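## Task

Rotate the purple-handled stopcock on the side arm of the clamped Schlenk flask to its closed position, so its handle lies crosswise to the side arm. Success requires the flask to remain clamped exactly as found, the stopper to remain seated in the flask's neck, the stand to stay unmoved, and no glass to break.

## Robot and tools

Robot: two arms, left_arm and right_arm, each standing on its own carriage (left_rail, right_rail) on one shared floor track along y at x = 0. left_rail is always the one at larger y. Each arm base sits at x = 0, y = its carriage's position_m, z = 0.04 m, facing +x. left_arm's fingers are rigid; right_arm's fingers can fold, so grip with the outer quarter of its pads (near the tips), and do not jab its fingertips into surfaces.

Scene frame (used by all reported positions): fixed to the table, table top z = 0, +z up, +x the direction the arms face, +y toward their left, y = 0 mid-track; the table starts at x = 0.17 m. Gripper frame: fingers point along its +z, and close along its y. end_effector_position is the point between the pads when closed; fingertips reach roughly 33 mm past it (only 9 mm when wide open).

The motion row (shared by execute_actions and move): 18 numbers, each in [-1, 1], always all 18 even if one arm is idle. Order: left dx, dy, dz, rx, ry, rz, left gripper position, force_limit, speed, then the same nine for the right arm. dx..rz are an offset, not a pose: they are measured from that arm's Hand target at the start of the action (or move), expressed in that Hand target's own axes. 1.0 equals 0.6 m for dx, dy, dz and 180 degrees for the rotation vector rx, ry, rz. Every row of an action counts from the same starting Hand target, but each new action starts from wherever the Hand target now is, so repeating an offset moves further. All six pose numbers at 0 re-commands the current Hand target. Gripper position: +1 open (140 mm), about -0.8 pads touch, -1 closes until blocked. force_limit from -1 (about 14 N) to +1 (about 58 N); speed from -1 (about 30 mm/s) to +1 (about 250 mm/s), and faster closing grips harder. To keep a gripper unchanged, resend its last three numbers; a 0 is a real command. The controller clips each step to 150 mm and 16 degrees from the measured pose.

execute_actions(actions, cameras): actions run in sequence. Each action may hold "rows" (1 to 15 rows, one per 1/30 s control step), "steps" (1 to 450, default 15; later steps hold the last row), "until" (stop conditions reading only left_rail/right_rail fields, e.g. {"all": {"status": "ended"}}, numbers need a comparison like [">=", 0.5]), and rail commands such as {"left_rail": {"position_m": 0.3}} (left -0.8 to 1.5 m, right -1.5 to 0.8 m; speed_m_s 0.01 to 1; acceleration_factor 0.1 to 1; or {"stop": true}). Any out-of-range value or unknown name rejects the whole call. An empty list just reports state. Ramp offsets up gradually across rows for smooth motion.

move(target, speed, blend, stop_force, zero, blocking, cameras): straight-line path toward one row, or through a list of up to 15 rows, all offsets from the same Hand targets. speed in m/s, 0.002 to 0.5 (default 0.25; rotation up to twice that in rad/s). blend in m rounds corners. stop_force in N (3 to 40) ends an arm's path when its wrist sensor feels that much push against the motion; unreliable while the gripper rotates, so for turning the tap rely on slow speed instead. zero (default true) re-zeroes before the move. blocking=false returns early; then call wait or stop before new rows. The result adds a move: line (done, off_target, moving, held, fault, plus limits such as paced or held). Moves do not avoid obstacles or the other arm.

wait(seconds 0 to 10) lets time pass holding commands. stop brakes a running move. zoom_image(camera, region [x0,y0,x1,y1], max 504x504 px) enlarges part of the latest image; cameras: cam_high, cam_bench_left, cam_bench_mid, cam_bench_right, cam_left_wrist, cam_right_wrist (each 896x504). zero_wrist_force(arm) re-zeroes that arm's force sensor. finished_scene(scene = current scene number) ends the scene irreversibly; the tap must already be in the goal state with the robot let go.

Reading results: end_effector_position (m), quaternion wxyz, velocities; Hand target (where next offsets start); Tool commands; object_status (0 moving, 1 blocked while opening, 2 holding something while closing, 3 reached position/pads met); position_measured in counts (3 open, 230 pads touching); Joint positions per arm: rail, shoulder pan, shoulder lift, elbow, wrist 1, 2, 3; Joint torques; Wrist force/torque in gripper axes; rail position_status (moving, done, contact_stop, time_out, stopped, stopped_with_arm, stopped_for_other_arm, stopped_for_other_carriage) and position_answer (taken/not_taken). To drive a carriage, send position_m then an action with until position_status != moving, and let it arrive before precise arm work.

Avoid: forces near 150 N or wrist torques near 26.3 N m (an arm then halts for 10 s); twisting a stiff tap hard; knocking the flask, stopper or stand; letting anything leave the table; arms or carriages colliding (keep carriages about 0.78 m apart). Watch for MOTOR HOT lines and avoid long stretched or pushing poses. Turn the tap handle slowly with small rotation steps, then open the gripper and back away.

Each tool is called after "Request:" as a command line: name --argument value for each argument, lists and objects as JSON in quotes; but a table of rows of numbers goes row by row, as --pt "numbers of a row", without its own name.

## Session

Request:
execute_actions --actions '[]'

Scene clock: 0.00 s.
left_arm: end_effector_position=(+0.3456, +0.8387, +0.5800) position_measured=3 object_status=3 end_effector_quat_wxyz=(+0.000, +1.000, +0.000, +0.000) | right_arm: end_effector_position=(+0.3456, -1.1254, +0.5800) position_measured=3 object_status=3 end_effector_quat_wxyz=(+0.000, +1.000, +0.000, +0.000)
Joint positions: left_arm=[0.811 -0.316 -1.725 0.971 -0.816 -1.571 2.826] | right_arm=[-1.153 -0.316 -1.725 0.971 -0.816 -1.571 2.826]
Joint velocities: within noise
Joint torques (N m): no reading
Wrist force (N): no reading
Wrist torque (N m): no reading
Wrist force, peak (N): no reading
Hand target: left_arm +0.3456, +0.8387, +0.5800; +0.000, +1.000, +0.000, +0.000 | right_arm +0.3456, -1.1254, +0.5800; +0.000, +1.000, +0.000, +0.000
Tool commands: left_gripper/position=+1.0 left_gripper/force_limit=+1.0 left_gripper/speed=+1.0 right_gripper/position=+1.0 right_gripper/force_limit=+1.0 right_gripper/speed=+1.0
left_rail: position_m=0.811 position_status=done
right_rail: position_m=-1.153 position_status=done

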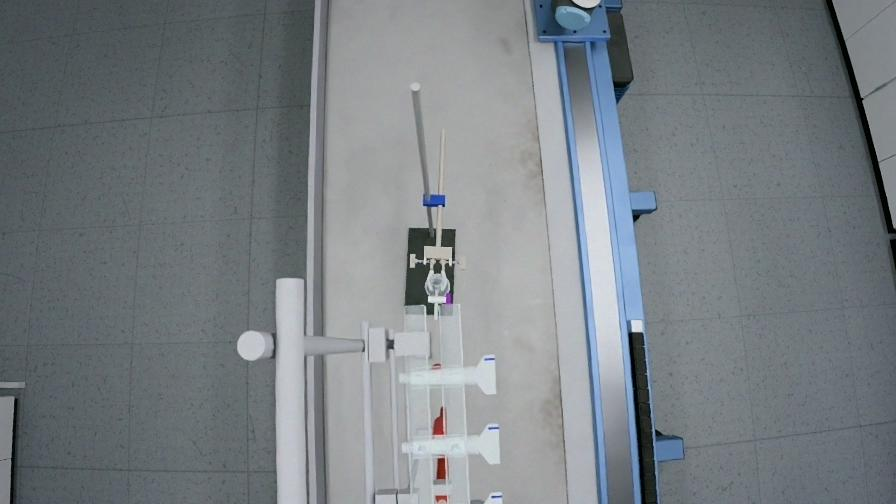

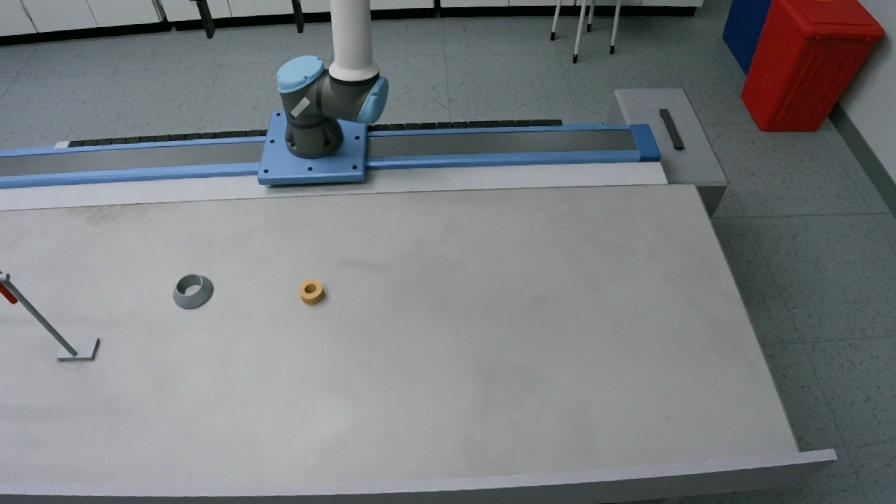

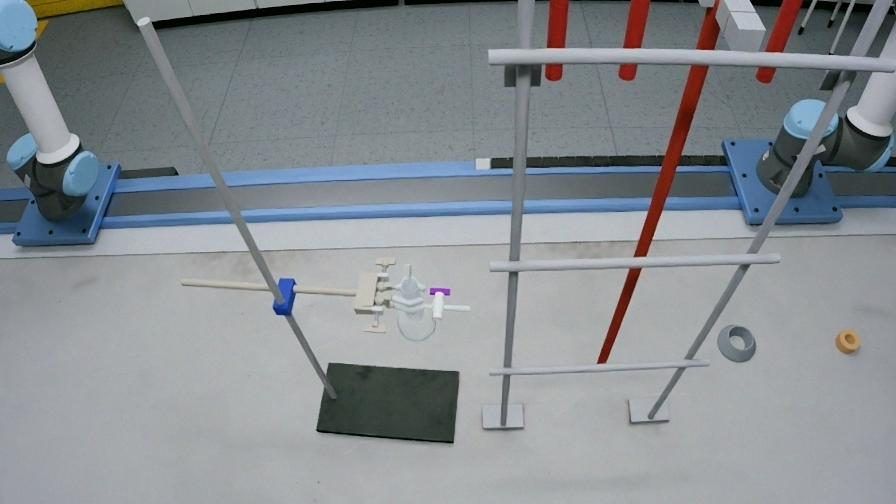

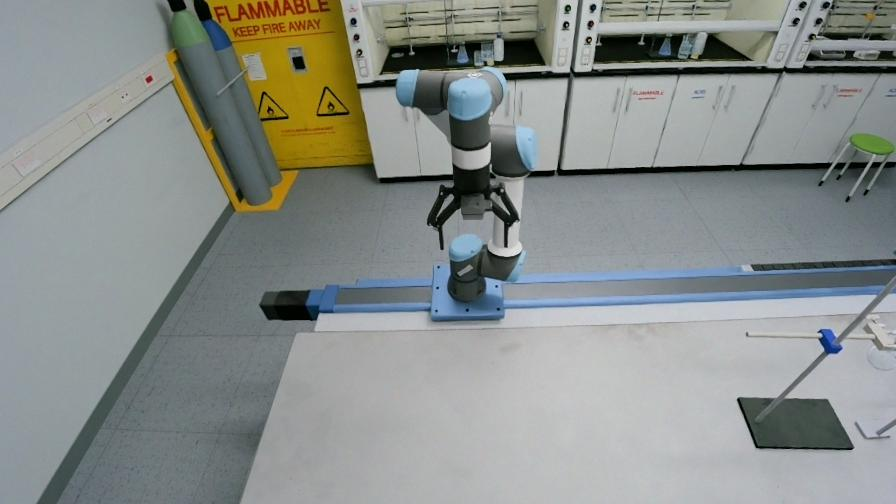

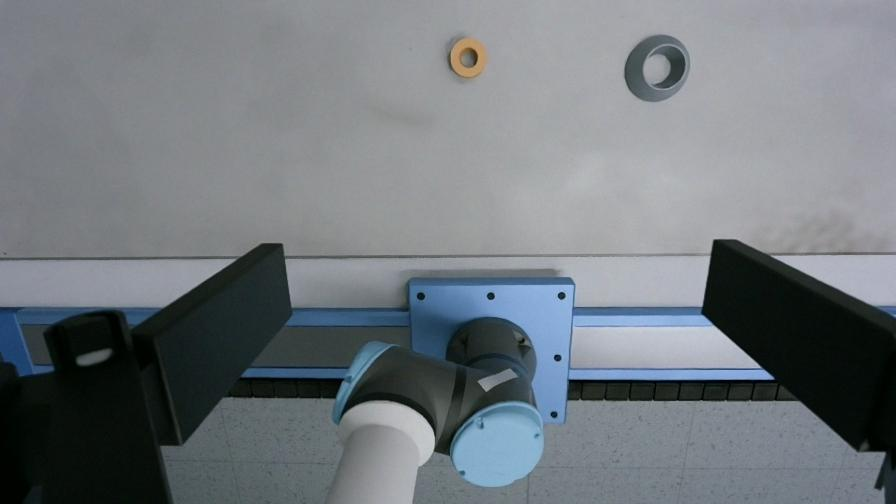

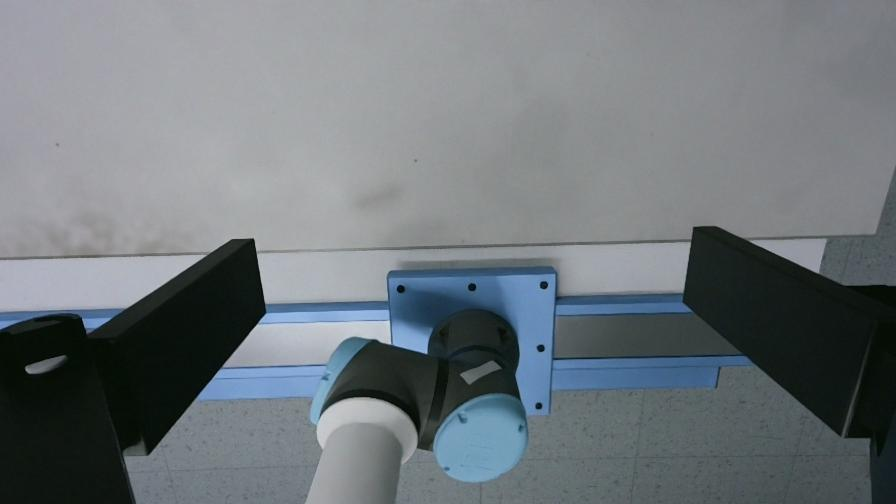

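Request:
zoom_image --camera "cam_bench_mid" --region '[340, 240, 500, 360]'

Request:
zoom_image --camera "cam_high" --region '[380, 220, 500, 330]'

Request:
zoom_image --camera "cam_bench_right" --region '[740, 270, 896, 450]'

Scaled by 3.150.

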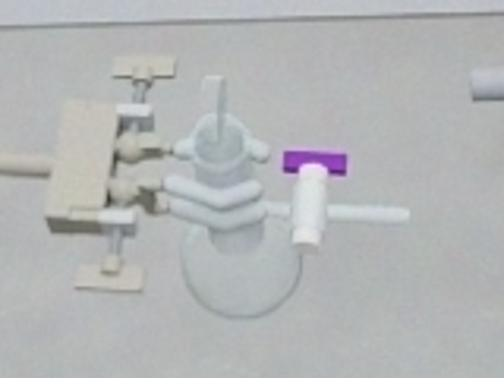

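Scaled by 4.200.

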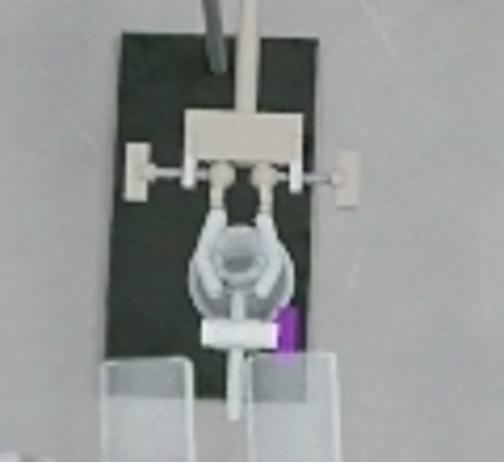

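Scaled by 2.800.

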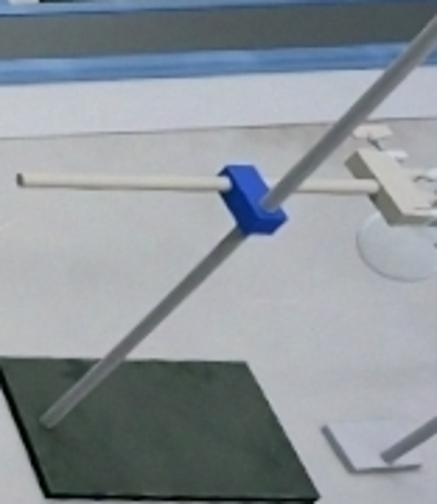

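Request:
move --target '[0.074, -0.4222, 0.3367, -0.3952, 0.3685, -0.3685, -0.33, -1, 0, 0, 0, 0, 0, 0, 0, 1, 1, 1]' --speed 0.45 --blocking false --cameras '[]'

Request:
execute_actions --actions '[{"left_rail": {"position_m": -0.35}, "steps": 200, "until": {"all": {"status": "ended"}}}]' --cameras '["cam_bench_mid", "cam_left_wrist", "cam_high"]'

Scene clock: 31.27 s.
left_arm: end_effector_position=(+0.3493, +0.8691, +0.5566) position_measured=100 object_status=0 end_effector_quat_wxyz=(+0.067, +0.993, +0.070, +0.062) end_effector_velocity=(+0.017, +0.106, -0.084) end_effector_angular_velocity=(-0.469, -0.457, +0.486) | right_arm: end_effector_position=(+0.3456, -1.1254, +0.5800) position_measured=3 object_status=3 end_effector_quat_wxyz=(+0.000, +1.000, +0.000, +0.000)
Joint positions: left_arm=[0.811 -0.123 -1.851 1.202 -1.071 -1.677 2.87] | right_arm=[-1.153 -0.316 -1.725 0.971 -0.816 -1.571 2.826]
Joint velocities: left_arm=[0 0.717 -0.391 0.787 -0.888 -0.439 0.169] | right_arm=[within noise]
Joint torques (N m): left_arm=[19.9 -19.96 -7.68 -8.47 -3.19 3.14] | right_arm=[0.75 -12.18 -18.81 -3.37 0.16 0.21]
Wrist force (N): left_arm=[0.9 0.4 0.0] | right_arm=[0.2 0.4 -0.2]
Wrist torque (N m): left_arm=[0.02 -0.11 -0.03] | right_arm=[0.09 -0.05 -0.01]
Wrist force, peak (N): left_arm=[0.5 1.2 -0.1] | right_arm=[0.7 0.5 -0.2]
Hand target: left_arm +0.3536, +0.8841, +0.5438; +0.111, +0.983, +0.103, +0.103 | right_arm +0.3456, -1.1254, +0.5800; +0.000, +1.000, +0.000, +0.000
Tool commands: left_gripper/position=-0.33 left_gripper/force_limit=-1.0 left_gripper/speed=+0.0 right_gripper/position=+1.0 right_gripper/force_limit=+1.0 right_gripper/speed=+1.0
Off the commanded pose: left_arm 0.288 m, 105 deg | right_arm 0.000 m, 0 deg.
left_rail: position_m=0.811 position_status=done
right_rail: position_m=-1.153 position_status=done
move: running
No camera images: "cameras" was empty.

Scene clock: 33.27 s.
left_arm: end_effector_position=(+0.3864, -0.0765, +0.3778) position_measured=171 object_status=3 end_effector_quat_wxyz=(+0.490, +0.607, +0.477, +0.405) end_effector_velocity=(+0.019, +0.059, -0.040) end_effector_angular_velocity=(-0.289, -0.289, +0.476) | right_arm: end_effector_position=(+0.3456, -1.1254, +0.5800) position_measured=3 object_status=3 end_effector_quat_wxyz=(+0.000, +1.000, +0.000, +0.000)
Joint positions: left_arm=[-0.35 0.925 -1.556 2.352 -3.501 -2.67 1.99] | right_arm=[-1.153 -0.316 -1.725 0.971 -0.816 -1.571 2.826]
Joint velocities: left_arm=[-0.002 -0.046 0.508 0.176 -1.781 0.302 -1.295] | right_arm=[within noise]
Joint torques (N m): left_arm=[-14.64 -15.05 -6.09 -10.34 1.33 -7.63] | right_arm=[0.11 -12.81 -17.75 -3.56 0.27 0.36]
Wrist force (N): left_arm=[2.6 0.4 2.3] | right_arm=[0.4 0.4 -0.2]
Wrist torque (N m): left_arm=[-0.72 -0.17 -0.52] | right_arm=[0.08 -0.08 -0.01]
Wrist force, peak (N): left_arm=[1.8 0.4 3.0] | right_arm=[0.4 0.3 -0.6]
Hand target: left_arm +0.3900, -0.0693, +0.3780; +0.517, +0.517, +0.482, +0.482 | right_arm +0.3456, -1.1254, +0.5800; +0.000, +1.000, +0.000, +0.000
Tool commands: left_gripper/position=-0.33 left_gripper/force_limit=-1.0 left_gripper/speed=+0.0 right_gripper/position=+1.0 right_gripper/force_limit=+1.0 right_gripper/speed=+1.0
Off the commanded pose: left_arm 0.008 m, 14 deg | right_arm 0.000 m, 0 deg.
left_rail: position_m=-0.350 position_status=done
right_rail: position_m=-1.153 position_status=done
earlier move: running; limits=paced
camera_calibration:
cam_left_wrist: T_world_to_cam=[[0.221297, -0.101257, 0.969935, -0.443512], [-0.494104, -0.869124, 0.022, 0.131621], [0.840767, -0.484118, -0.242366, -0.127536], [0, 0, 0, 1]] pos_world=[0.27041, 0.00774402, 0.396372]
Images, in order (width x height): cam_high 896x504, cam_bench_mid 896x504, cam_left_wrist 896x504.

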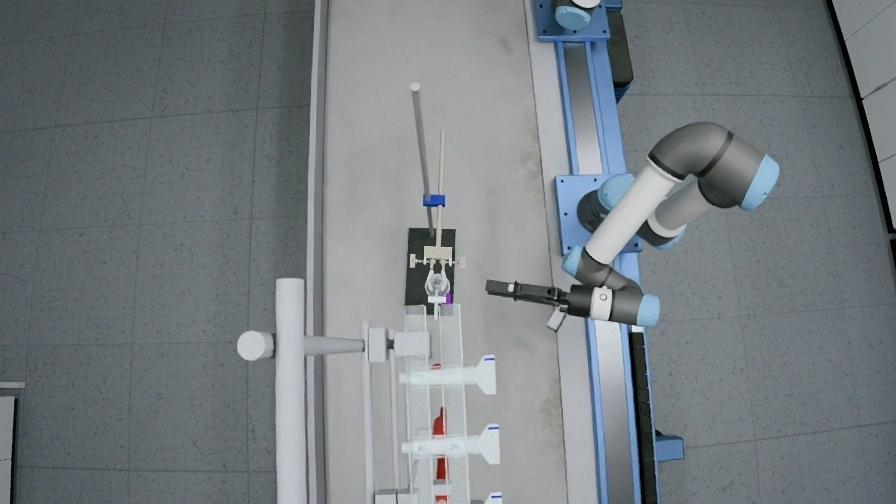

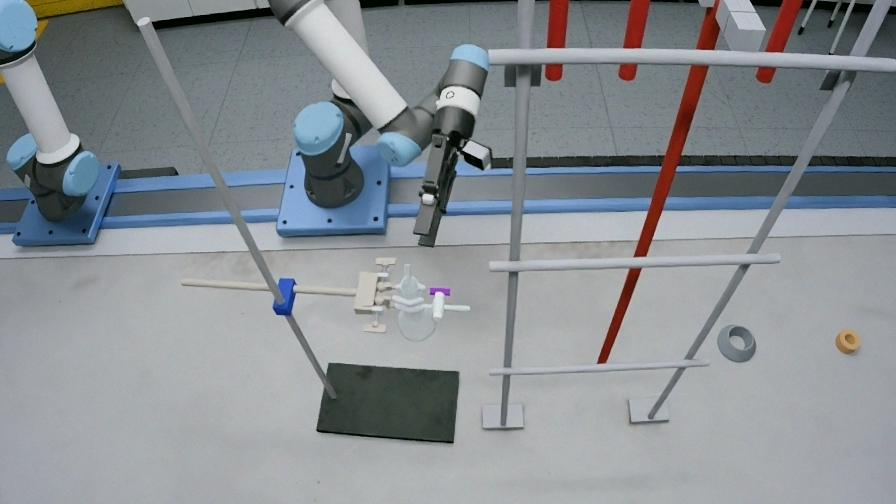

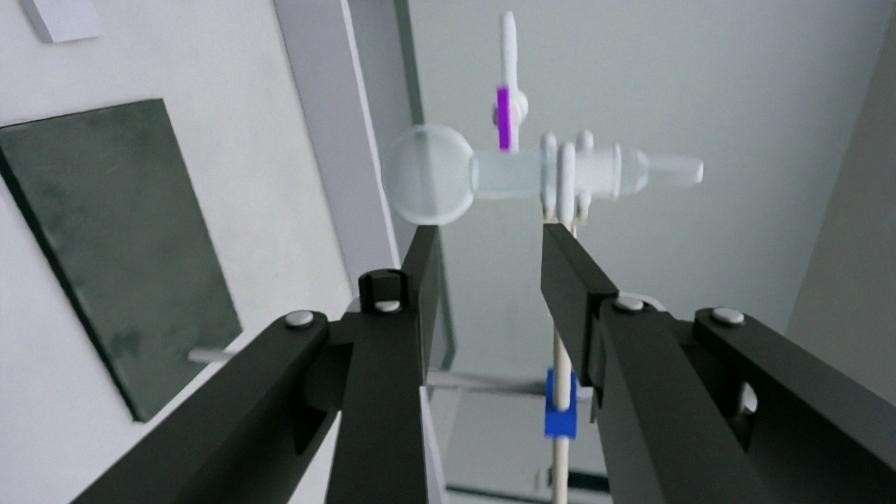

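Request:
wait --seconds 0.6 --cameras '["cam_left_wrist", "cam_bench_mid", "cam_high"]'

Request:
zoom_image --camera "cam_left_wrist" --region '[350, 20, 650, 300]'

Request:
zoom_image --camera "cam_high" --region '[400, 240, 560, 340]'

Scene clock: 34.07 s.
left_arm: end_effector_position=(+0.3900, -0.0695, +0.3780) position_measured=171 object_status=3 end_effector_quat_wxyz=(+0.517, +0.518, +0.482, +0.482) end_effector_velocity=(+0.000, +0.000, +0.000) end_effector_angular_velocity=(-0.001, -0.013, +0.005) | right_arm: end_effector_position=(+0.3456, -1.1254, +0.5800) position_measured=3 object_status=3 end_effector_quat_wxyz=(+0.000, +1.000, +0.000, +0.000)
Joint positions: left_arm=[-0.35 0.873 -1.365 2.413 -4.188 -2.514 1.572] | right_arm=[-1.153 -0.316 -1.725 0.971 -0.816 -1.571 2.826]
Joint velocities: left_arm=[0 -0.003 0.015 0 -0.036 0.009 -0.018] | right_arm=[within noise]
Joint torques (N m): left_arm=[-11.57 -15.25 -2.72 -3.88 1.71 -1.64] | right_arm=[1.01 -12.07 -16.95 -3.66 0.31 0.23]
Wrist force (N): left_arm=[1.6 0.4 3.7] | right_arm=[0.3 0.0 -0.1]
Wrist torque (N m): left_arm=[-0.89 0.07 -0.51] | right_arm=[0.01 -0.06 0.00]
Wrist force, peak (N): left_arm=[1.6 0.4 3.7] | right_arm=[0.1 0.2 -0.5]
Hand target: left_arm +0.3900, -0.0695, +0.3780; +0.517, +0.517, +0.482, +0.482 | right_arm +0.3456, -1.1254, +0.5800; +0.000, +1.000, +0.000, +0.000
Tool commands: left_gripper/position=-0.33 left_gripper/force_limit=-1.0 left_gripper/speed=+0.0 right_gripper/position=+1.0 right_gripper/force_limit=+1.0 right_gripper/speed=+1.0
Off the commanded pose: left_arm 0.000 m, 0 deg | right_arm 0.000 m, 0 deg.
left_rail: position_m=-0.350 position_status=done
right_rail: position_m=-1.153 position_status=done
earlier move: done; limits=paced
wait: 0.33 of 0.6 s (the move ended)
camera_calibration:
cam_left_wrist: T_world_to_cam=[[0.0462786, -0.0298222, 0.998483, -0.38138], [-0.363498, -0.93153, -0.0109747, 0.0966963], [0.930445, -0.362438, -0.0539502, -0.22478], [0, 0, 0, 1]] pos_world=[0.261944, -0.00276709, 0.369736]
Images, in order (width x height): cam_high 896x504, cam_bench_mid 896x504, cam_left_wrist 896x504.

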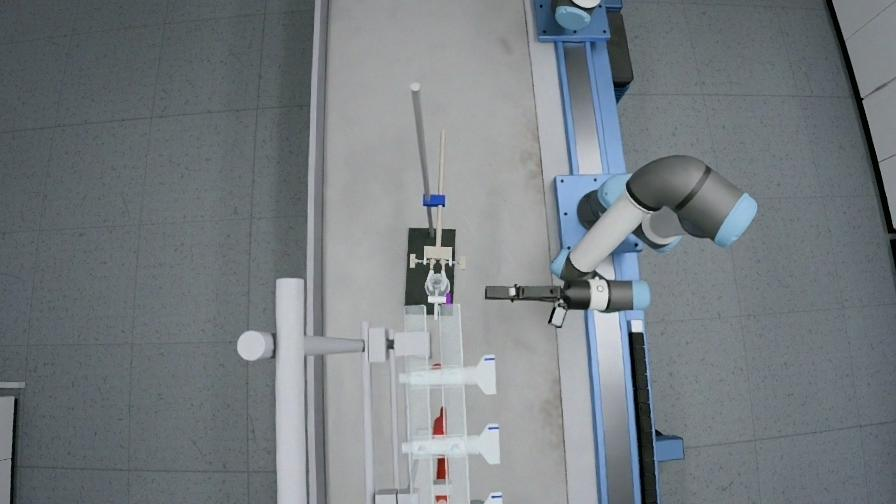

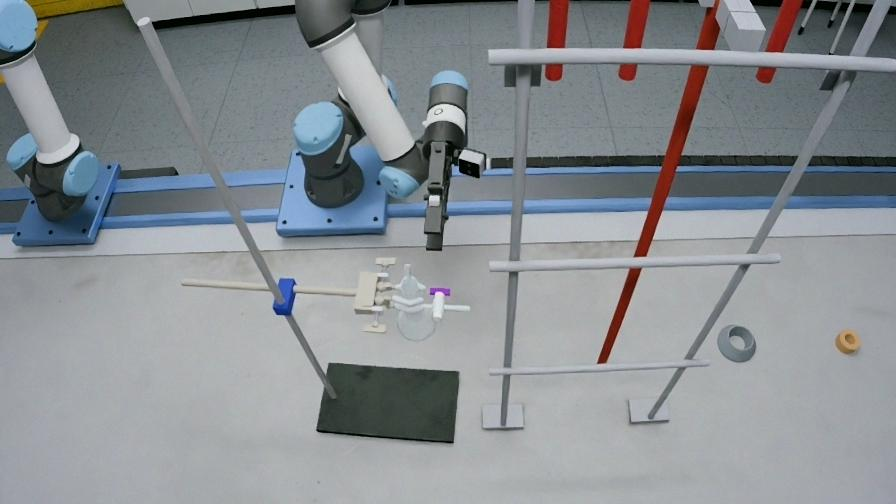

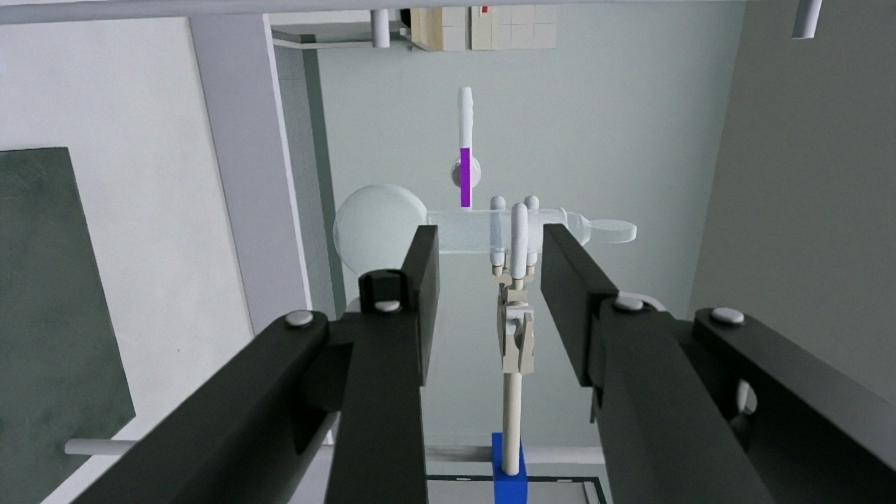

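Scaled by 1.680.

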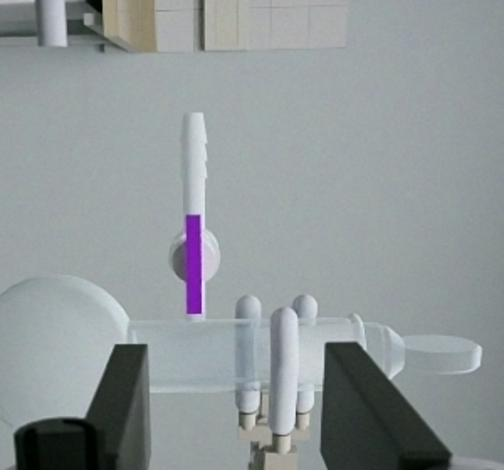

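Scaled by 3.150.

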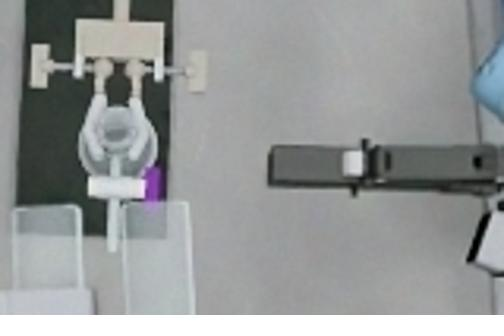

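Request:
move --target '[0.0328, -0.0167, 0.1113, 0, 0, 0, -0.33, -1, 0, 0, 0, 0, 0, 0, 0, 1, 1, 1]' --speed 0.12 --cameras '["cam_left_wrist", "cam_bench_mid", "cam_high"]'

Request:
zoom_image --camera "cam_left_wrist" --region '[350, 120, 650, 320]'

Request:
zoom_image --camera "cam_high" --region '[400, 260, 500, 330]'

Request:
zoom_image --camera "cam_bench_mid" --region '[390, 220, 500, 320]'

Scene clock: 39.90 s.
left_arm: end_effector_position=(+0.4579, -0.0545, +0.3680) position_measured=171 object_status=3 end_effector_quat_wxyz=(+0.517, +0.517, +0.482, +0.482) | right_arm: end_effector_position=(+0.3456, -1.1254, +0.5800) position_measured=3 object_status=3 end_effector_quat_wxyz=(+0.000, +1.000, +0.000, +0.000)
Joint positions: left_arm=[-0.35 0.745 -1.266 2.314 -4.189 -2.385 1.571] | right_arm=[-1.153 -0.316 -1.725 0.971 -0.816 -1.571 2.826]
Joint velocities: within noise
Joint torques (N m): left_arm=[-12.43 -17.59 -24.67 0.13 1.25 -1.85] | right_arm=[1.09 -13.23 -15.13 -3.69 0.19 0.3]
Wrist force (N): left_arm=[1.4 0.6 3.5] | right_arm=[0.2 0.1 -0.4]
Wrist torque (N m): left_arm=[-0.85 0.11 -0.51] | right_arm=[0.03 -0.05 -0.01]
Wrist force, peak (N): left_arm=[1.6 0.3 4.3] | right_arm=[0.3 0.3 -0.5]
Hand target: left_arm +0.4580, -0.0545, +0.3680; +0.517, +0.517, +0.482, +0.482 | right_arm +0.3456, -1.1254, +0.5800; +0.000, +1.000, +0.000, +0.000
Off the commanded pose: left_arm 0.000 m, 0 deg | right_arm 0.000 m, 0 deg.
left_rail: position_m=-0.350 position_status=done
right_rail: position_m=-1.153 position_status=done
move: done
camera_calibration:
cam_left_wrist: T_world_to_cam=[[0.0450064, -0.0296674, 0.998546, -0.373494], [-0.363053, -0.9317, -0.0113178, 0.135128], [0.930681, -0.362016, -0.0527033, -0.283619], [0, 0, 0, 1]] pos_world=[0.329827, 0.0121431, 0.359533]
Images, in order (width x height): cam_high 896x504, cam_bench_mid 896x504, cam_left_wrist 896x504.

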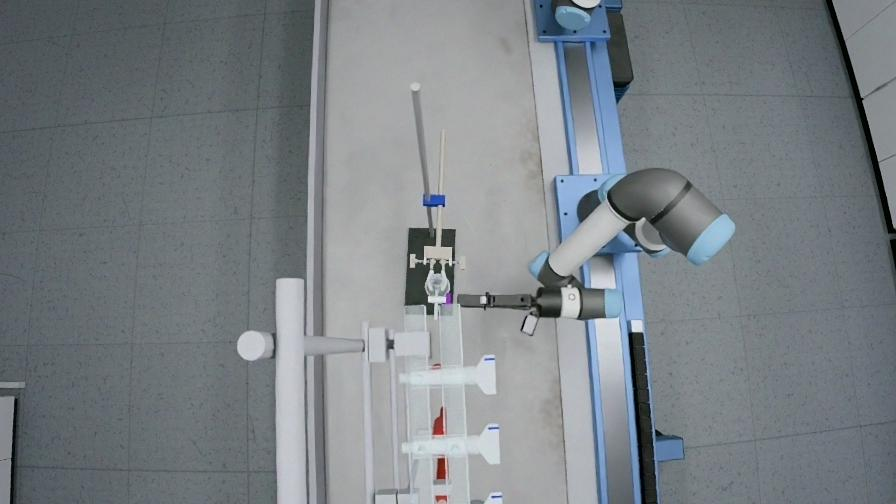

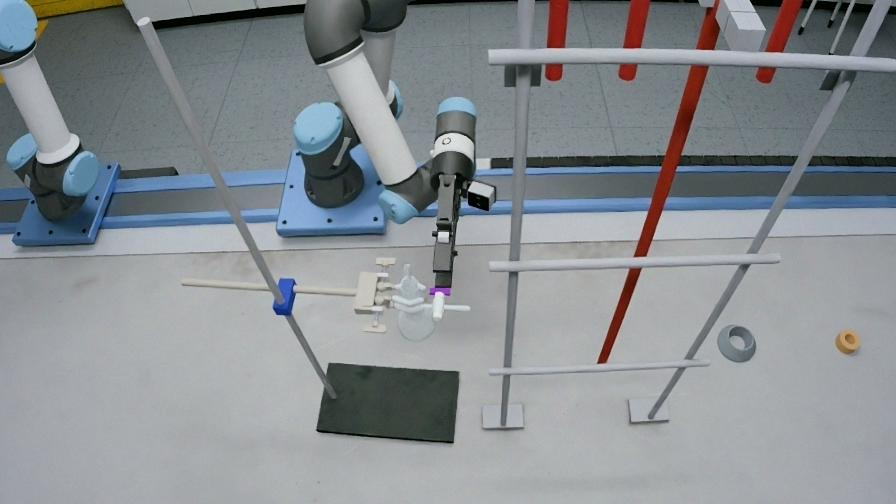

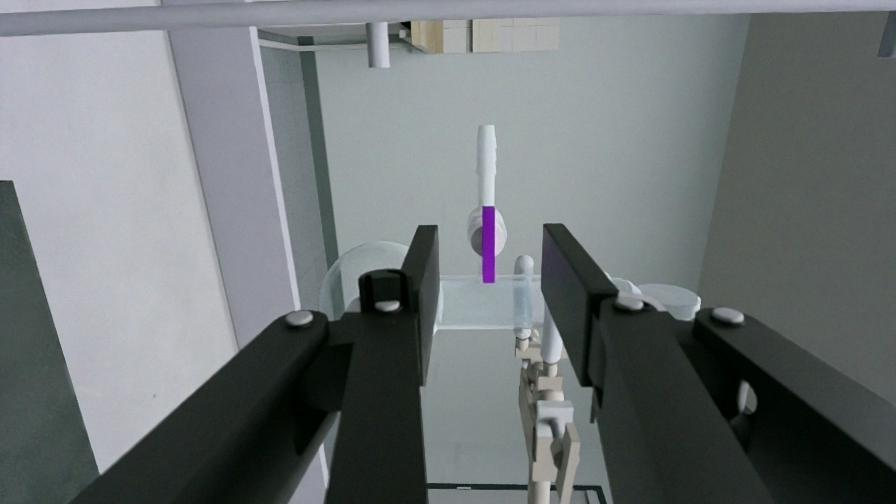

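Scaled by 1.680.

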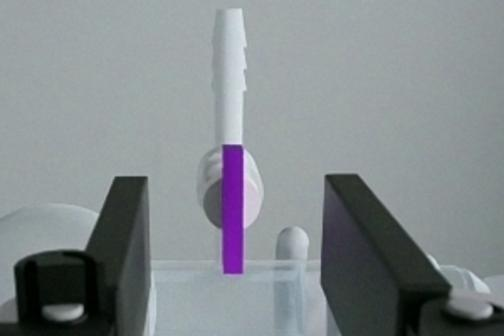

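Scaled by 5.040.

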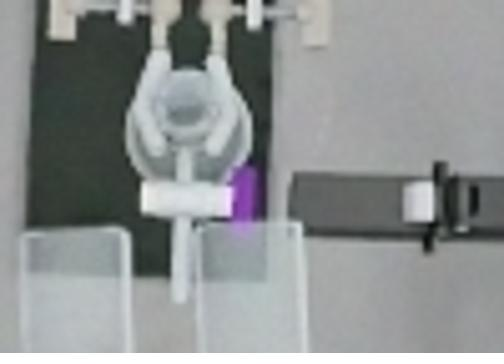

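Scaled by 4.582.

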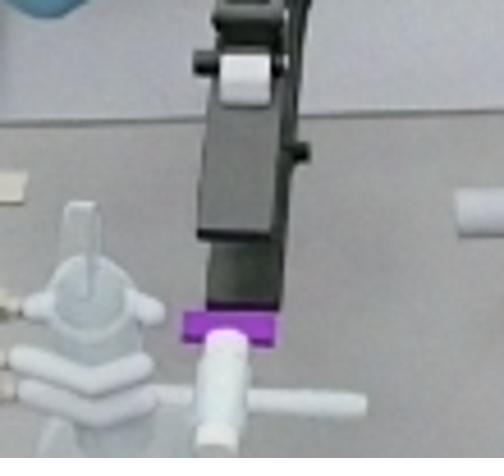

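Request:
move --target '[0, 0, 0.0367, 0, 0, 0, -0.569, -1, 0, 0, 0, 0, 0, 0, 0, 1, 1, 1]' --speed 0.06 --cameras '["cam_left_wrist", "cam_bench_mid", "cam_high"]'

Request:
zoom_image --camera "cam_left_wrist" --region '[410, 170, 570, 310]'

Request:
zoom_image --camera "cam_high" --region '[410, 270, 480, 320]'

Request:
zoom_image --camera "cam_bench_mid" --region '[400, 240, 480, 310]'

Scene clock: 45.87 s.
left_arm: end_effector_position=(+0.4799, -0.0560, +0.3680) position_measured=201 object_status=3 end_effector_quat_wxyz=(+0.517, +0.517, +0.482, +0.482) | right_arm: end_effector_position=(+0.3456, -1.1254, +0.5800) position_measured=3 object_status=3 end_effector_quat_wxyz=(+0.000, +1.000, +0.000, +0.000)
Joint positions: left_arm=[-0.35 0.697 -1.252 2.289 -4.18 -2.338 1.571] | right_arm=[-1.153 -0.316 -1.725 0.971 -0.816 -1.571 2.826]
Joint velocities: within noise
Joint torques (N m): left_arm=[-11.28 -20.09 -24.33 0.17 1.9 -1.25] | right_arm=[1.18 -12.49 -14.55 -3.8 0.05 0.23]
Wrist force (N): left_arm=[1.2 0.8 3.8] | right_arm=[-0.1 0.2 -0.2]
Wrist torque (N m): left_arm=[-0.80 0.15 -0.50] | right_arm=[0.04 0.02 -0.01]
Wrist force, peak (N): left_arm=[1.5 0.6 4.0] | right_arm=[-0.3 0.5 -0.4]
Hand target: left_arm +0.4800, -0.0560, +0.3680; +0.517, +0.517, +0.482, +0.482 | right_arm +0.3456, -1.1254, +0.5800; +0.000, +1.000, +0.000, +0.000
Off the commanded pose: left_arm 0.000 m, 0 deg | right_arm 0.000 m, 0 deg.
left_rail: position_m=-0.350 position_status=done
right_rail: position_m=-1.153 position_status=done
move: done
camera_calibration:
cam_left_wrist: T_world_to_cam=[[0.0450021, -0.0296337, 0.998547, -0.374512], [-0.363059, -0.931698, -0.0112877, 0.14171], [0.930679, -0.362024, -0.0526871, -0.304634], [0, 0, 0, 1]] pos_world=[0.351819, 0.0106481, 0.359517]
Images, in order (width x height): cam_high 896x504, cam_bench_mid 896x504, cam_left_wrist 896x504.

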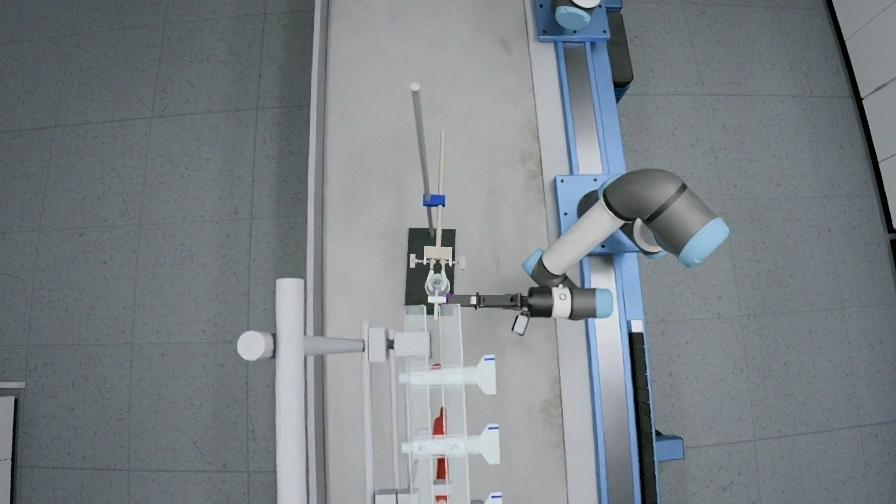

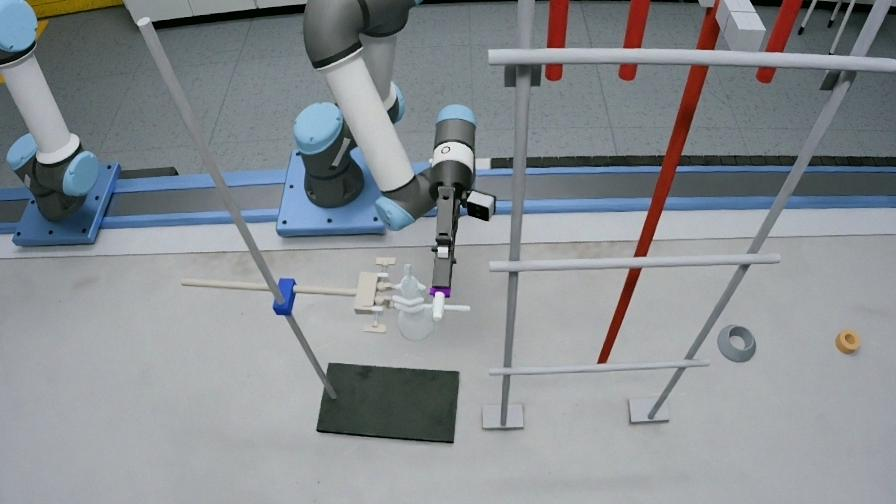

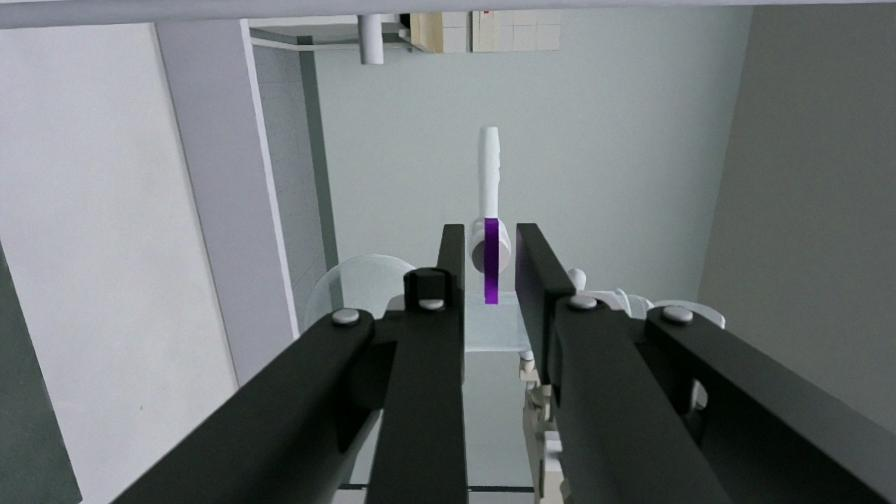

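Scaled by 3.150.

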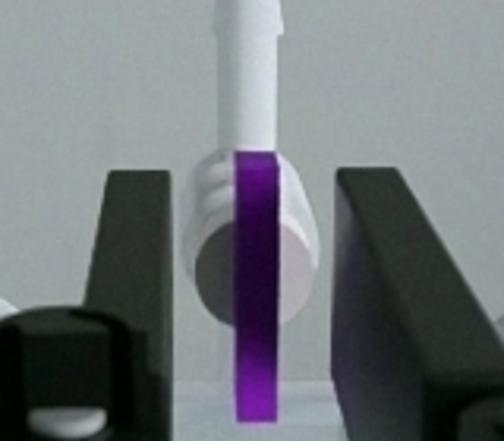

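Scaled by 7.200.

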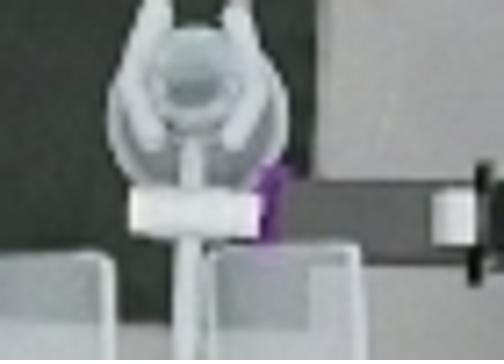

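Scaled by 6.300.

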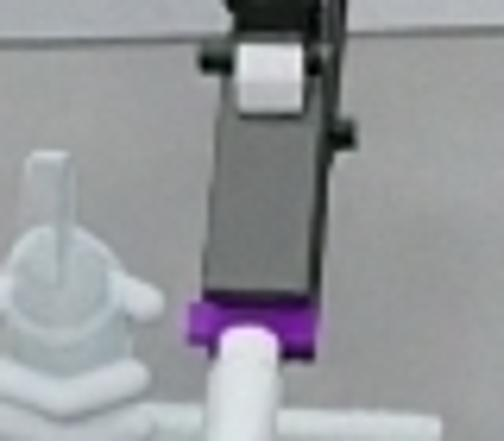

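Request:
zero_wrist_force --arm "left_arm"

Request:
move --pt "0 0.0007 0.005 0 0 0 -0.569 -1 0 0 0 0 0 0 0 1 1 1" --pt "0 0.0007 0.005 0 0 0 -1 -1 -1 0 0 0 0 0 0 1 1 1" --speed 0.03 --cameras '["cam_left_wrist"]'

Request:
zoom_image --camera "cam_left_wrist" --region '[410, 170, 570, 310]'

Wrist force sensor zeroed.

Scene clock: 49.37 s.
left_arm: end_effector_position=(+0.4830, -0.0562, +0.3684) position_measured=223 object_status=0 end_effector_quat_wxyz=(+0.517, +0.517, +0.482, +0.482) | right_arm: end_effector_position=(+0.3456, -1.1254, +0.5800) position_measured=3 object_status=3 end_effector_quat_wxyz=(+0.000, +1.000, +0.000, +0.000)
Joint positions: left_arm=[-0.35 0.69 -1.251 2.286 -4.177 -2.331 1.571] | right_arm=[-1.153 -0.316 -1.725 0.971 -0.816 -1.571 2.826]
Joint velocities: within noise
Joint torques (N m): left_arm=[-12.14 -20.23 -23.27 -0.17 1.04 0.38] | right_arm=[0.56 -13.37 -15.12 -3.68 0.24 0.21]
Wrist force (N, zeroed by zero_wrist_force on left_arm): left_arm=[0.5 0.7 -0.5] | right_arm=[0.1 0.2 -0.3]
Wrist torque (N m, zeroed by zero_wrist_force on left_arm): left_arm=[-0.09 -0.01 -0.07] | right_arm=[0.06 -0.03 -0.01]
Wrist force, peak (N, zeroed by zero_wrist_force on left_arm): left_arm=[0.7 0.8 -0.5] | right_arm=[0.1 0.5 -0.4]
Hand target: left_arm +0.4830, -0.0562, +0.3684; +0.517, +0.517, +0.482, +0.482 | right_arm +0.3456, -1.1254, +0.5800; +0.000, +1.000, +0.000, +0.000
Off the commanded pose: left_arm 0.000 m, 0 deg | right_arm 0.000 m, 0 deg.
left_rail: position_m=-0.350 position_status=done
right_rail: position_m=-1.153 position_status=done
move: done
camera_calibration:
cam_left_wrist: T_world_to_cam=[[0.0449952, -0.0296489, 0.998547, -0.375078], [-0.363031, -0.931709, -0.0113059, 0.142663], [0.93069, -0.361994, -0.0526859, -0.307568], [0, 0, 0, 1]] pos_world=[0.354918, 0.0104622, 0.359942]
Images, in order (width x height): cam_left_wrist 896x504.

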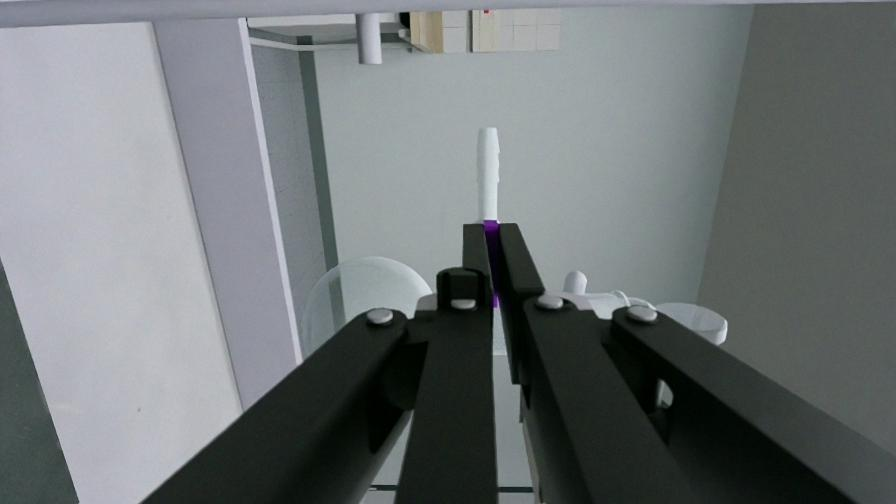

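Scaled by 3.150.

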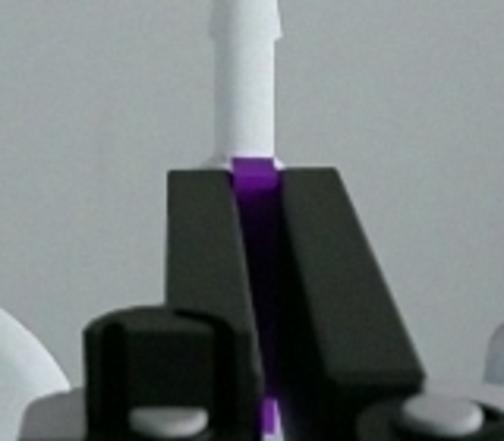

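Request:
move --target '[0, 0, 0, 0, 0, 0.0833, -1, -1, -1, 0, 0, 0, 0, 0, 0, 1, 1, 1]' --speed 0.15 --cameras '["cam_left_wrist", "cam_bench_mid"]'

Request:
zoom_image --camera "cam_bench_mid" --region '[400, 240, 480, 310]'

Request:
zoom_image --camera "cam_left_wrist" --region '[410, 170, 570, 310]'

Scene clock: 51.43 s.
left_arm: end_effector_position=(+0.4830, -0.0562, +0.3684) position_measured=223 object_status=2 end_effector_quat_wxyz=(+0.450, +0.576, +0.411, +0.546) | right_arm: end_effector_position=(+0.3456, -1.1254, +0.5800) position_measured=3 object_status=3 end_effector_quat_wxyz=(+0.000, +1.000, +0.000, +0.000)
Joint positions: left_arm=[-0.35 0.69 -1.251 2.285 -4.177 -2.331 1.832] | right_arm=[-1.153 -0.316 -1.725 0.971 -0.816 -1.571 2.826]
Joint velocities: within noise
Joint torques (N m): left_arm=[-8.59 -33.64 -1.02 0.83 -0.55 2.17] | right_arm=[1.2 -13.38 -15.23 -3.66 0.22 0.1]
Wrist force (N, zeroed by zero_wrist_force on left_arm): left_arm=[2.3 2.4 -0.3] | right_arm=[0.1 0.2 0.0]
Wrist torque (N m, zeroed by zero_wrist_force on left_arm): left_arm=[-0.24 -0.17 -0.02] | right_arm=[0.04 -0.01 -0.01]
Wrist force, peak (N, zeroed by zero_wrist_force on left_arm): left_arm=[2.1 2.9 -0.1] | right_arm=[0.6 0.5 -0.1]
Hand target: left_arm +0.4830, -0.0562, +0.3684; +0.450, +0.576, +0.411, +0.546 | right_arm +0.3456, -1.1254, +0.5800; +0.000, +1.000, +0.000, +0.000
Off the commanded pose: left_arm 0.000 m, 0 deg | right_arm 0.000 m, 0 deg.
left_rail: position_m=-0.350 position_status=done
right_rail: position_m=-1.153 position_status=done
move: done
camera_calibration:
cam_left_wrist: T_world_to_cam=[[0.0269741, -0.286303, 0.957759, -0.365801], [-0.360563, -0.896398, -0.257806, 0.23428], [0.932345, -0.338379, -0.12741, -0.279525], [0, 0, 0, 1]] pos_world=[0.354954, 0.0106925, 0.375133]
Images, in order (width x height): cam_bench_mid 896x504, cam_left_wrist 896x504.

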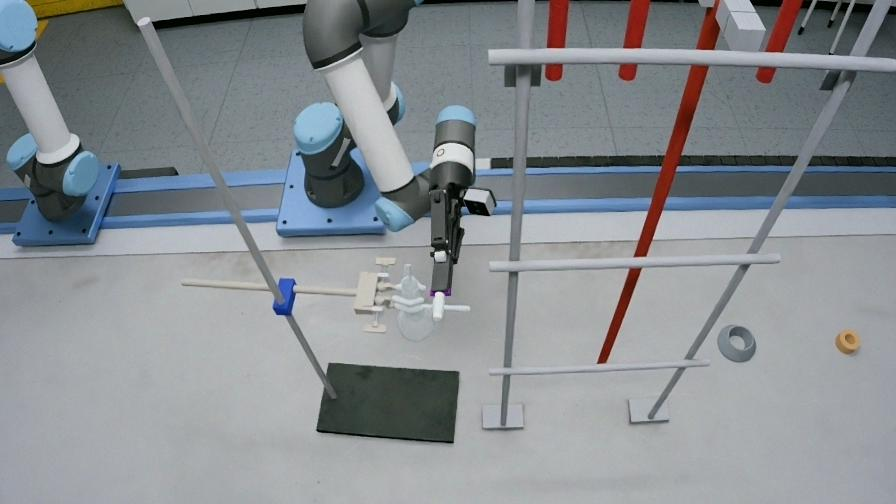

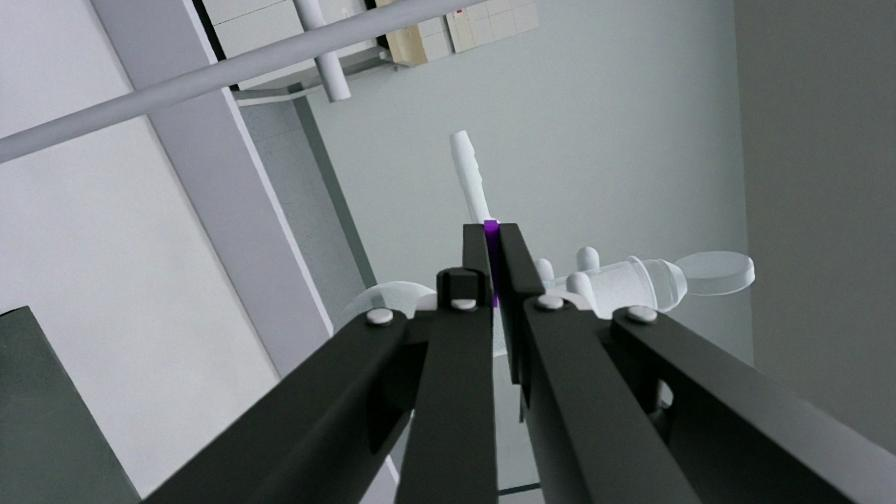

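Scaled by 6.300.

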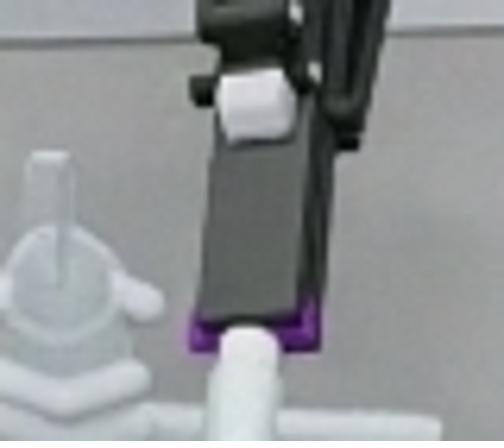

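Scaled by 3.150.

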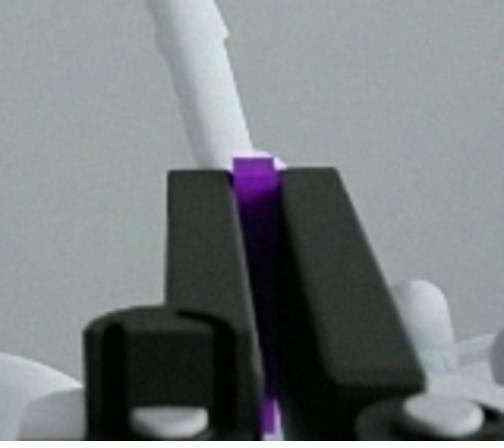

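Request:
move --target '[0, 0, 0, 0, 0, 0.2222, -1, -1, -1, 0, 0, 0, 0, 0, 0, 1, 1, 1]' --speed 0.25 --cameras '[]'

Scene clock: 54.03 s.
left_arm: end_effector_position=(+0.4829, -0.0562, +0.3684) position_measured=223 object_status=2 end_effector_quat_wxyz=(+0.236, +0.681, +0.189, +0.667) | right_arm: end_effector_position=(+0.3456, -1.1254, +0.5800) position_measured=3 object_status=3 end_effector_quat_wxyz=(+0.000, +1.000, +0.000, +0.000)
Joint positions: left_arm=[-0.35 0.691 -1.251 2.286 -4.177 -2.331 2.53] | right_arm=[-1.153 -0.316 -1.725 0.971 -0.816 -1.571 2.826]
Joint velocities: within noise
Joint torques (N m): left_arm=[2.28 -30.58 0.02 2.18 3.29 2.3] | right_arm=[0.75 -13.78 -15.06 -3.78 0.13 0.22]
Wrist force (N, zeroed by zero_wrist_force on left_arm): left_arm=[6.7 6.1 1.6] | right_arm=[0.0 0.1 -0.1]
Wrist torque (N m, zeroed by zero_wrist_force on left_arm): left_arm=[-0.38 -0.09 0.44] | right_arm=[0.03 0.01 0.00]
Wrist force, peak (N, zeroed by zero_wrist_force on left_arm): left_arm=[6.7 6.1 1.6] | right_arm=[-0.4 0.5 -0.1]
Hand target: left_arm +0.4830, -0.0562, +0.3684; +0.236, +0.681, +0.189, +0.667 | right_arm +0.3456, -1.1254, +0.5800; +0.000, +1.000, +0.000, +0.000
Off the commanded pose: left_arm 0.000 m, 0 deg | right_arm 0.000 m, 0 deg.
left_rail: position_m=-0.350 position_status=done
right_rail: position_m=-1.153 position_status=done
move: done
No camera images: "cameras" was empty.


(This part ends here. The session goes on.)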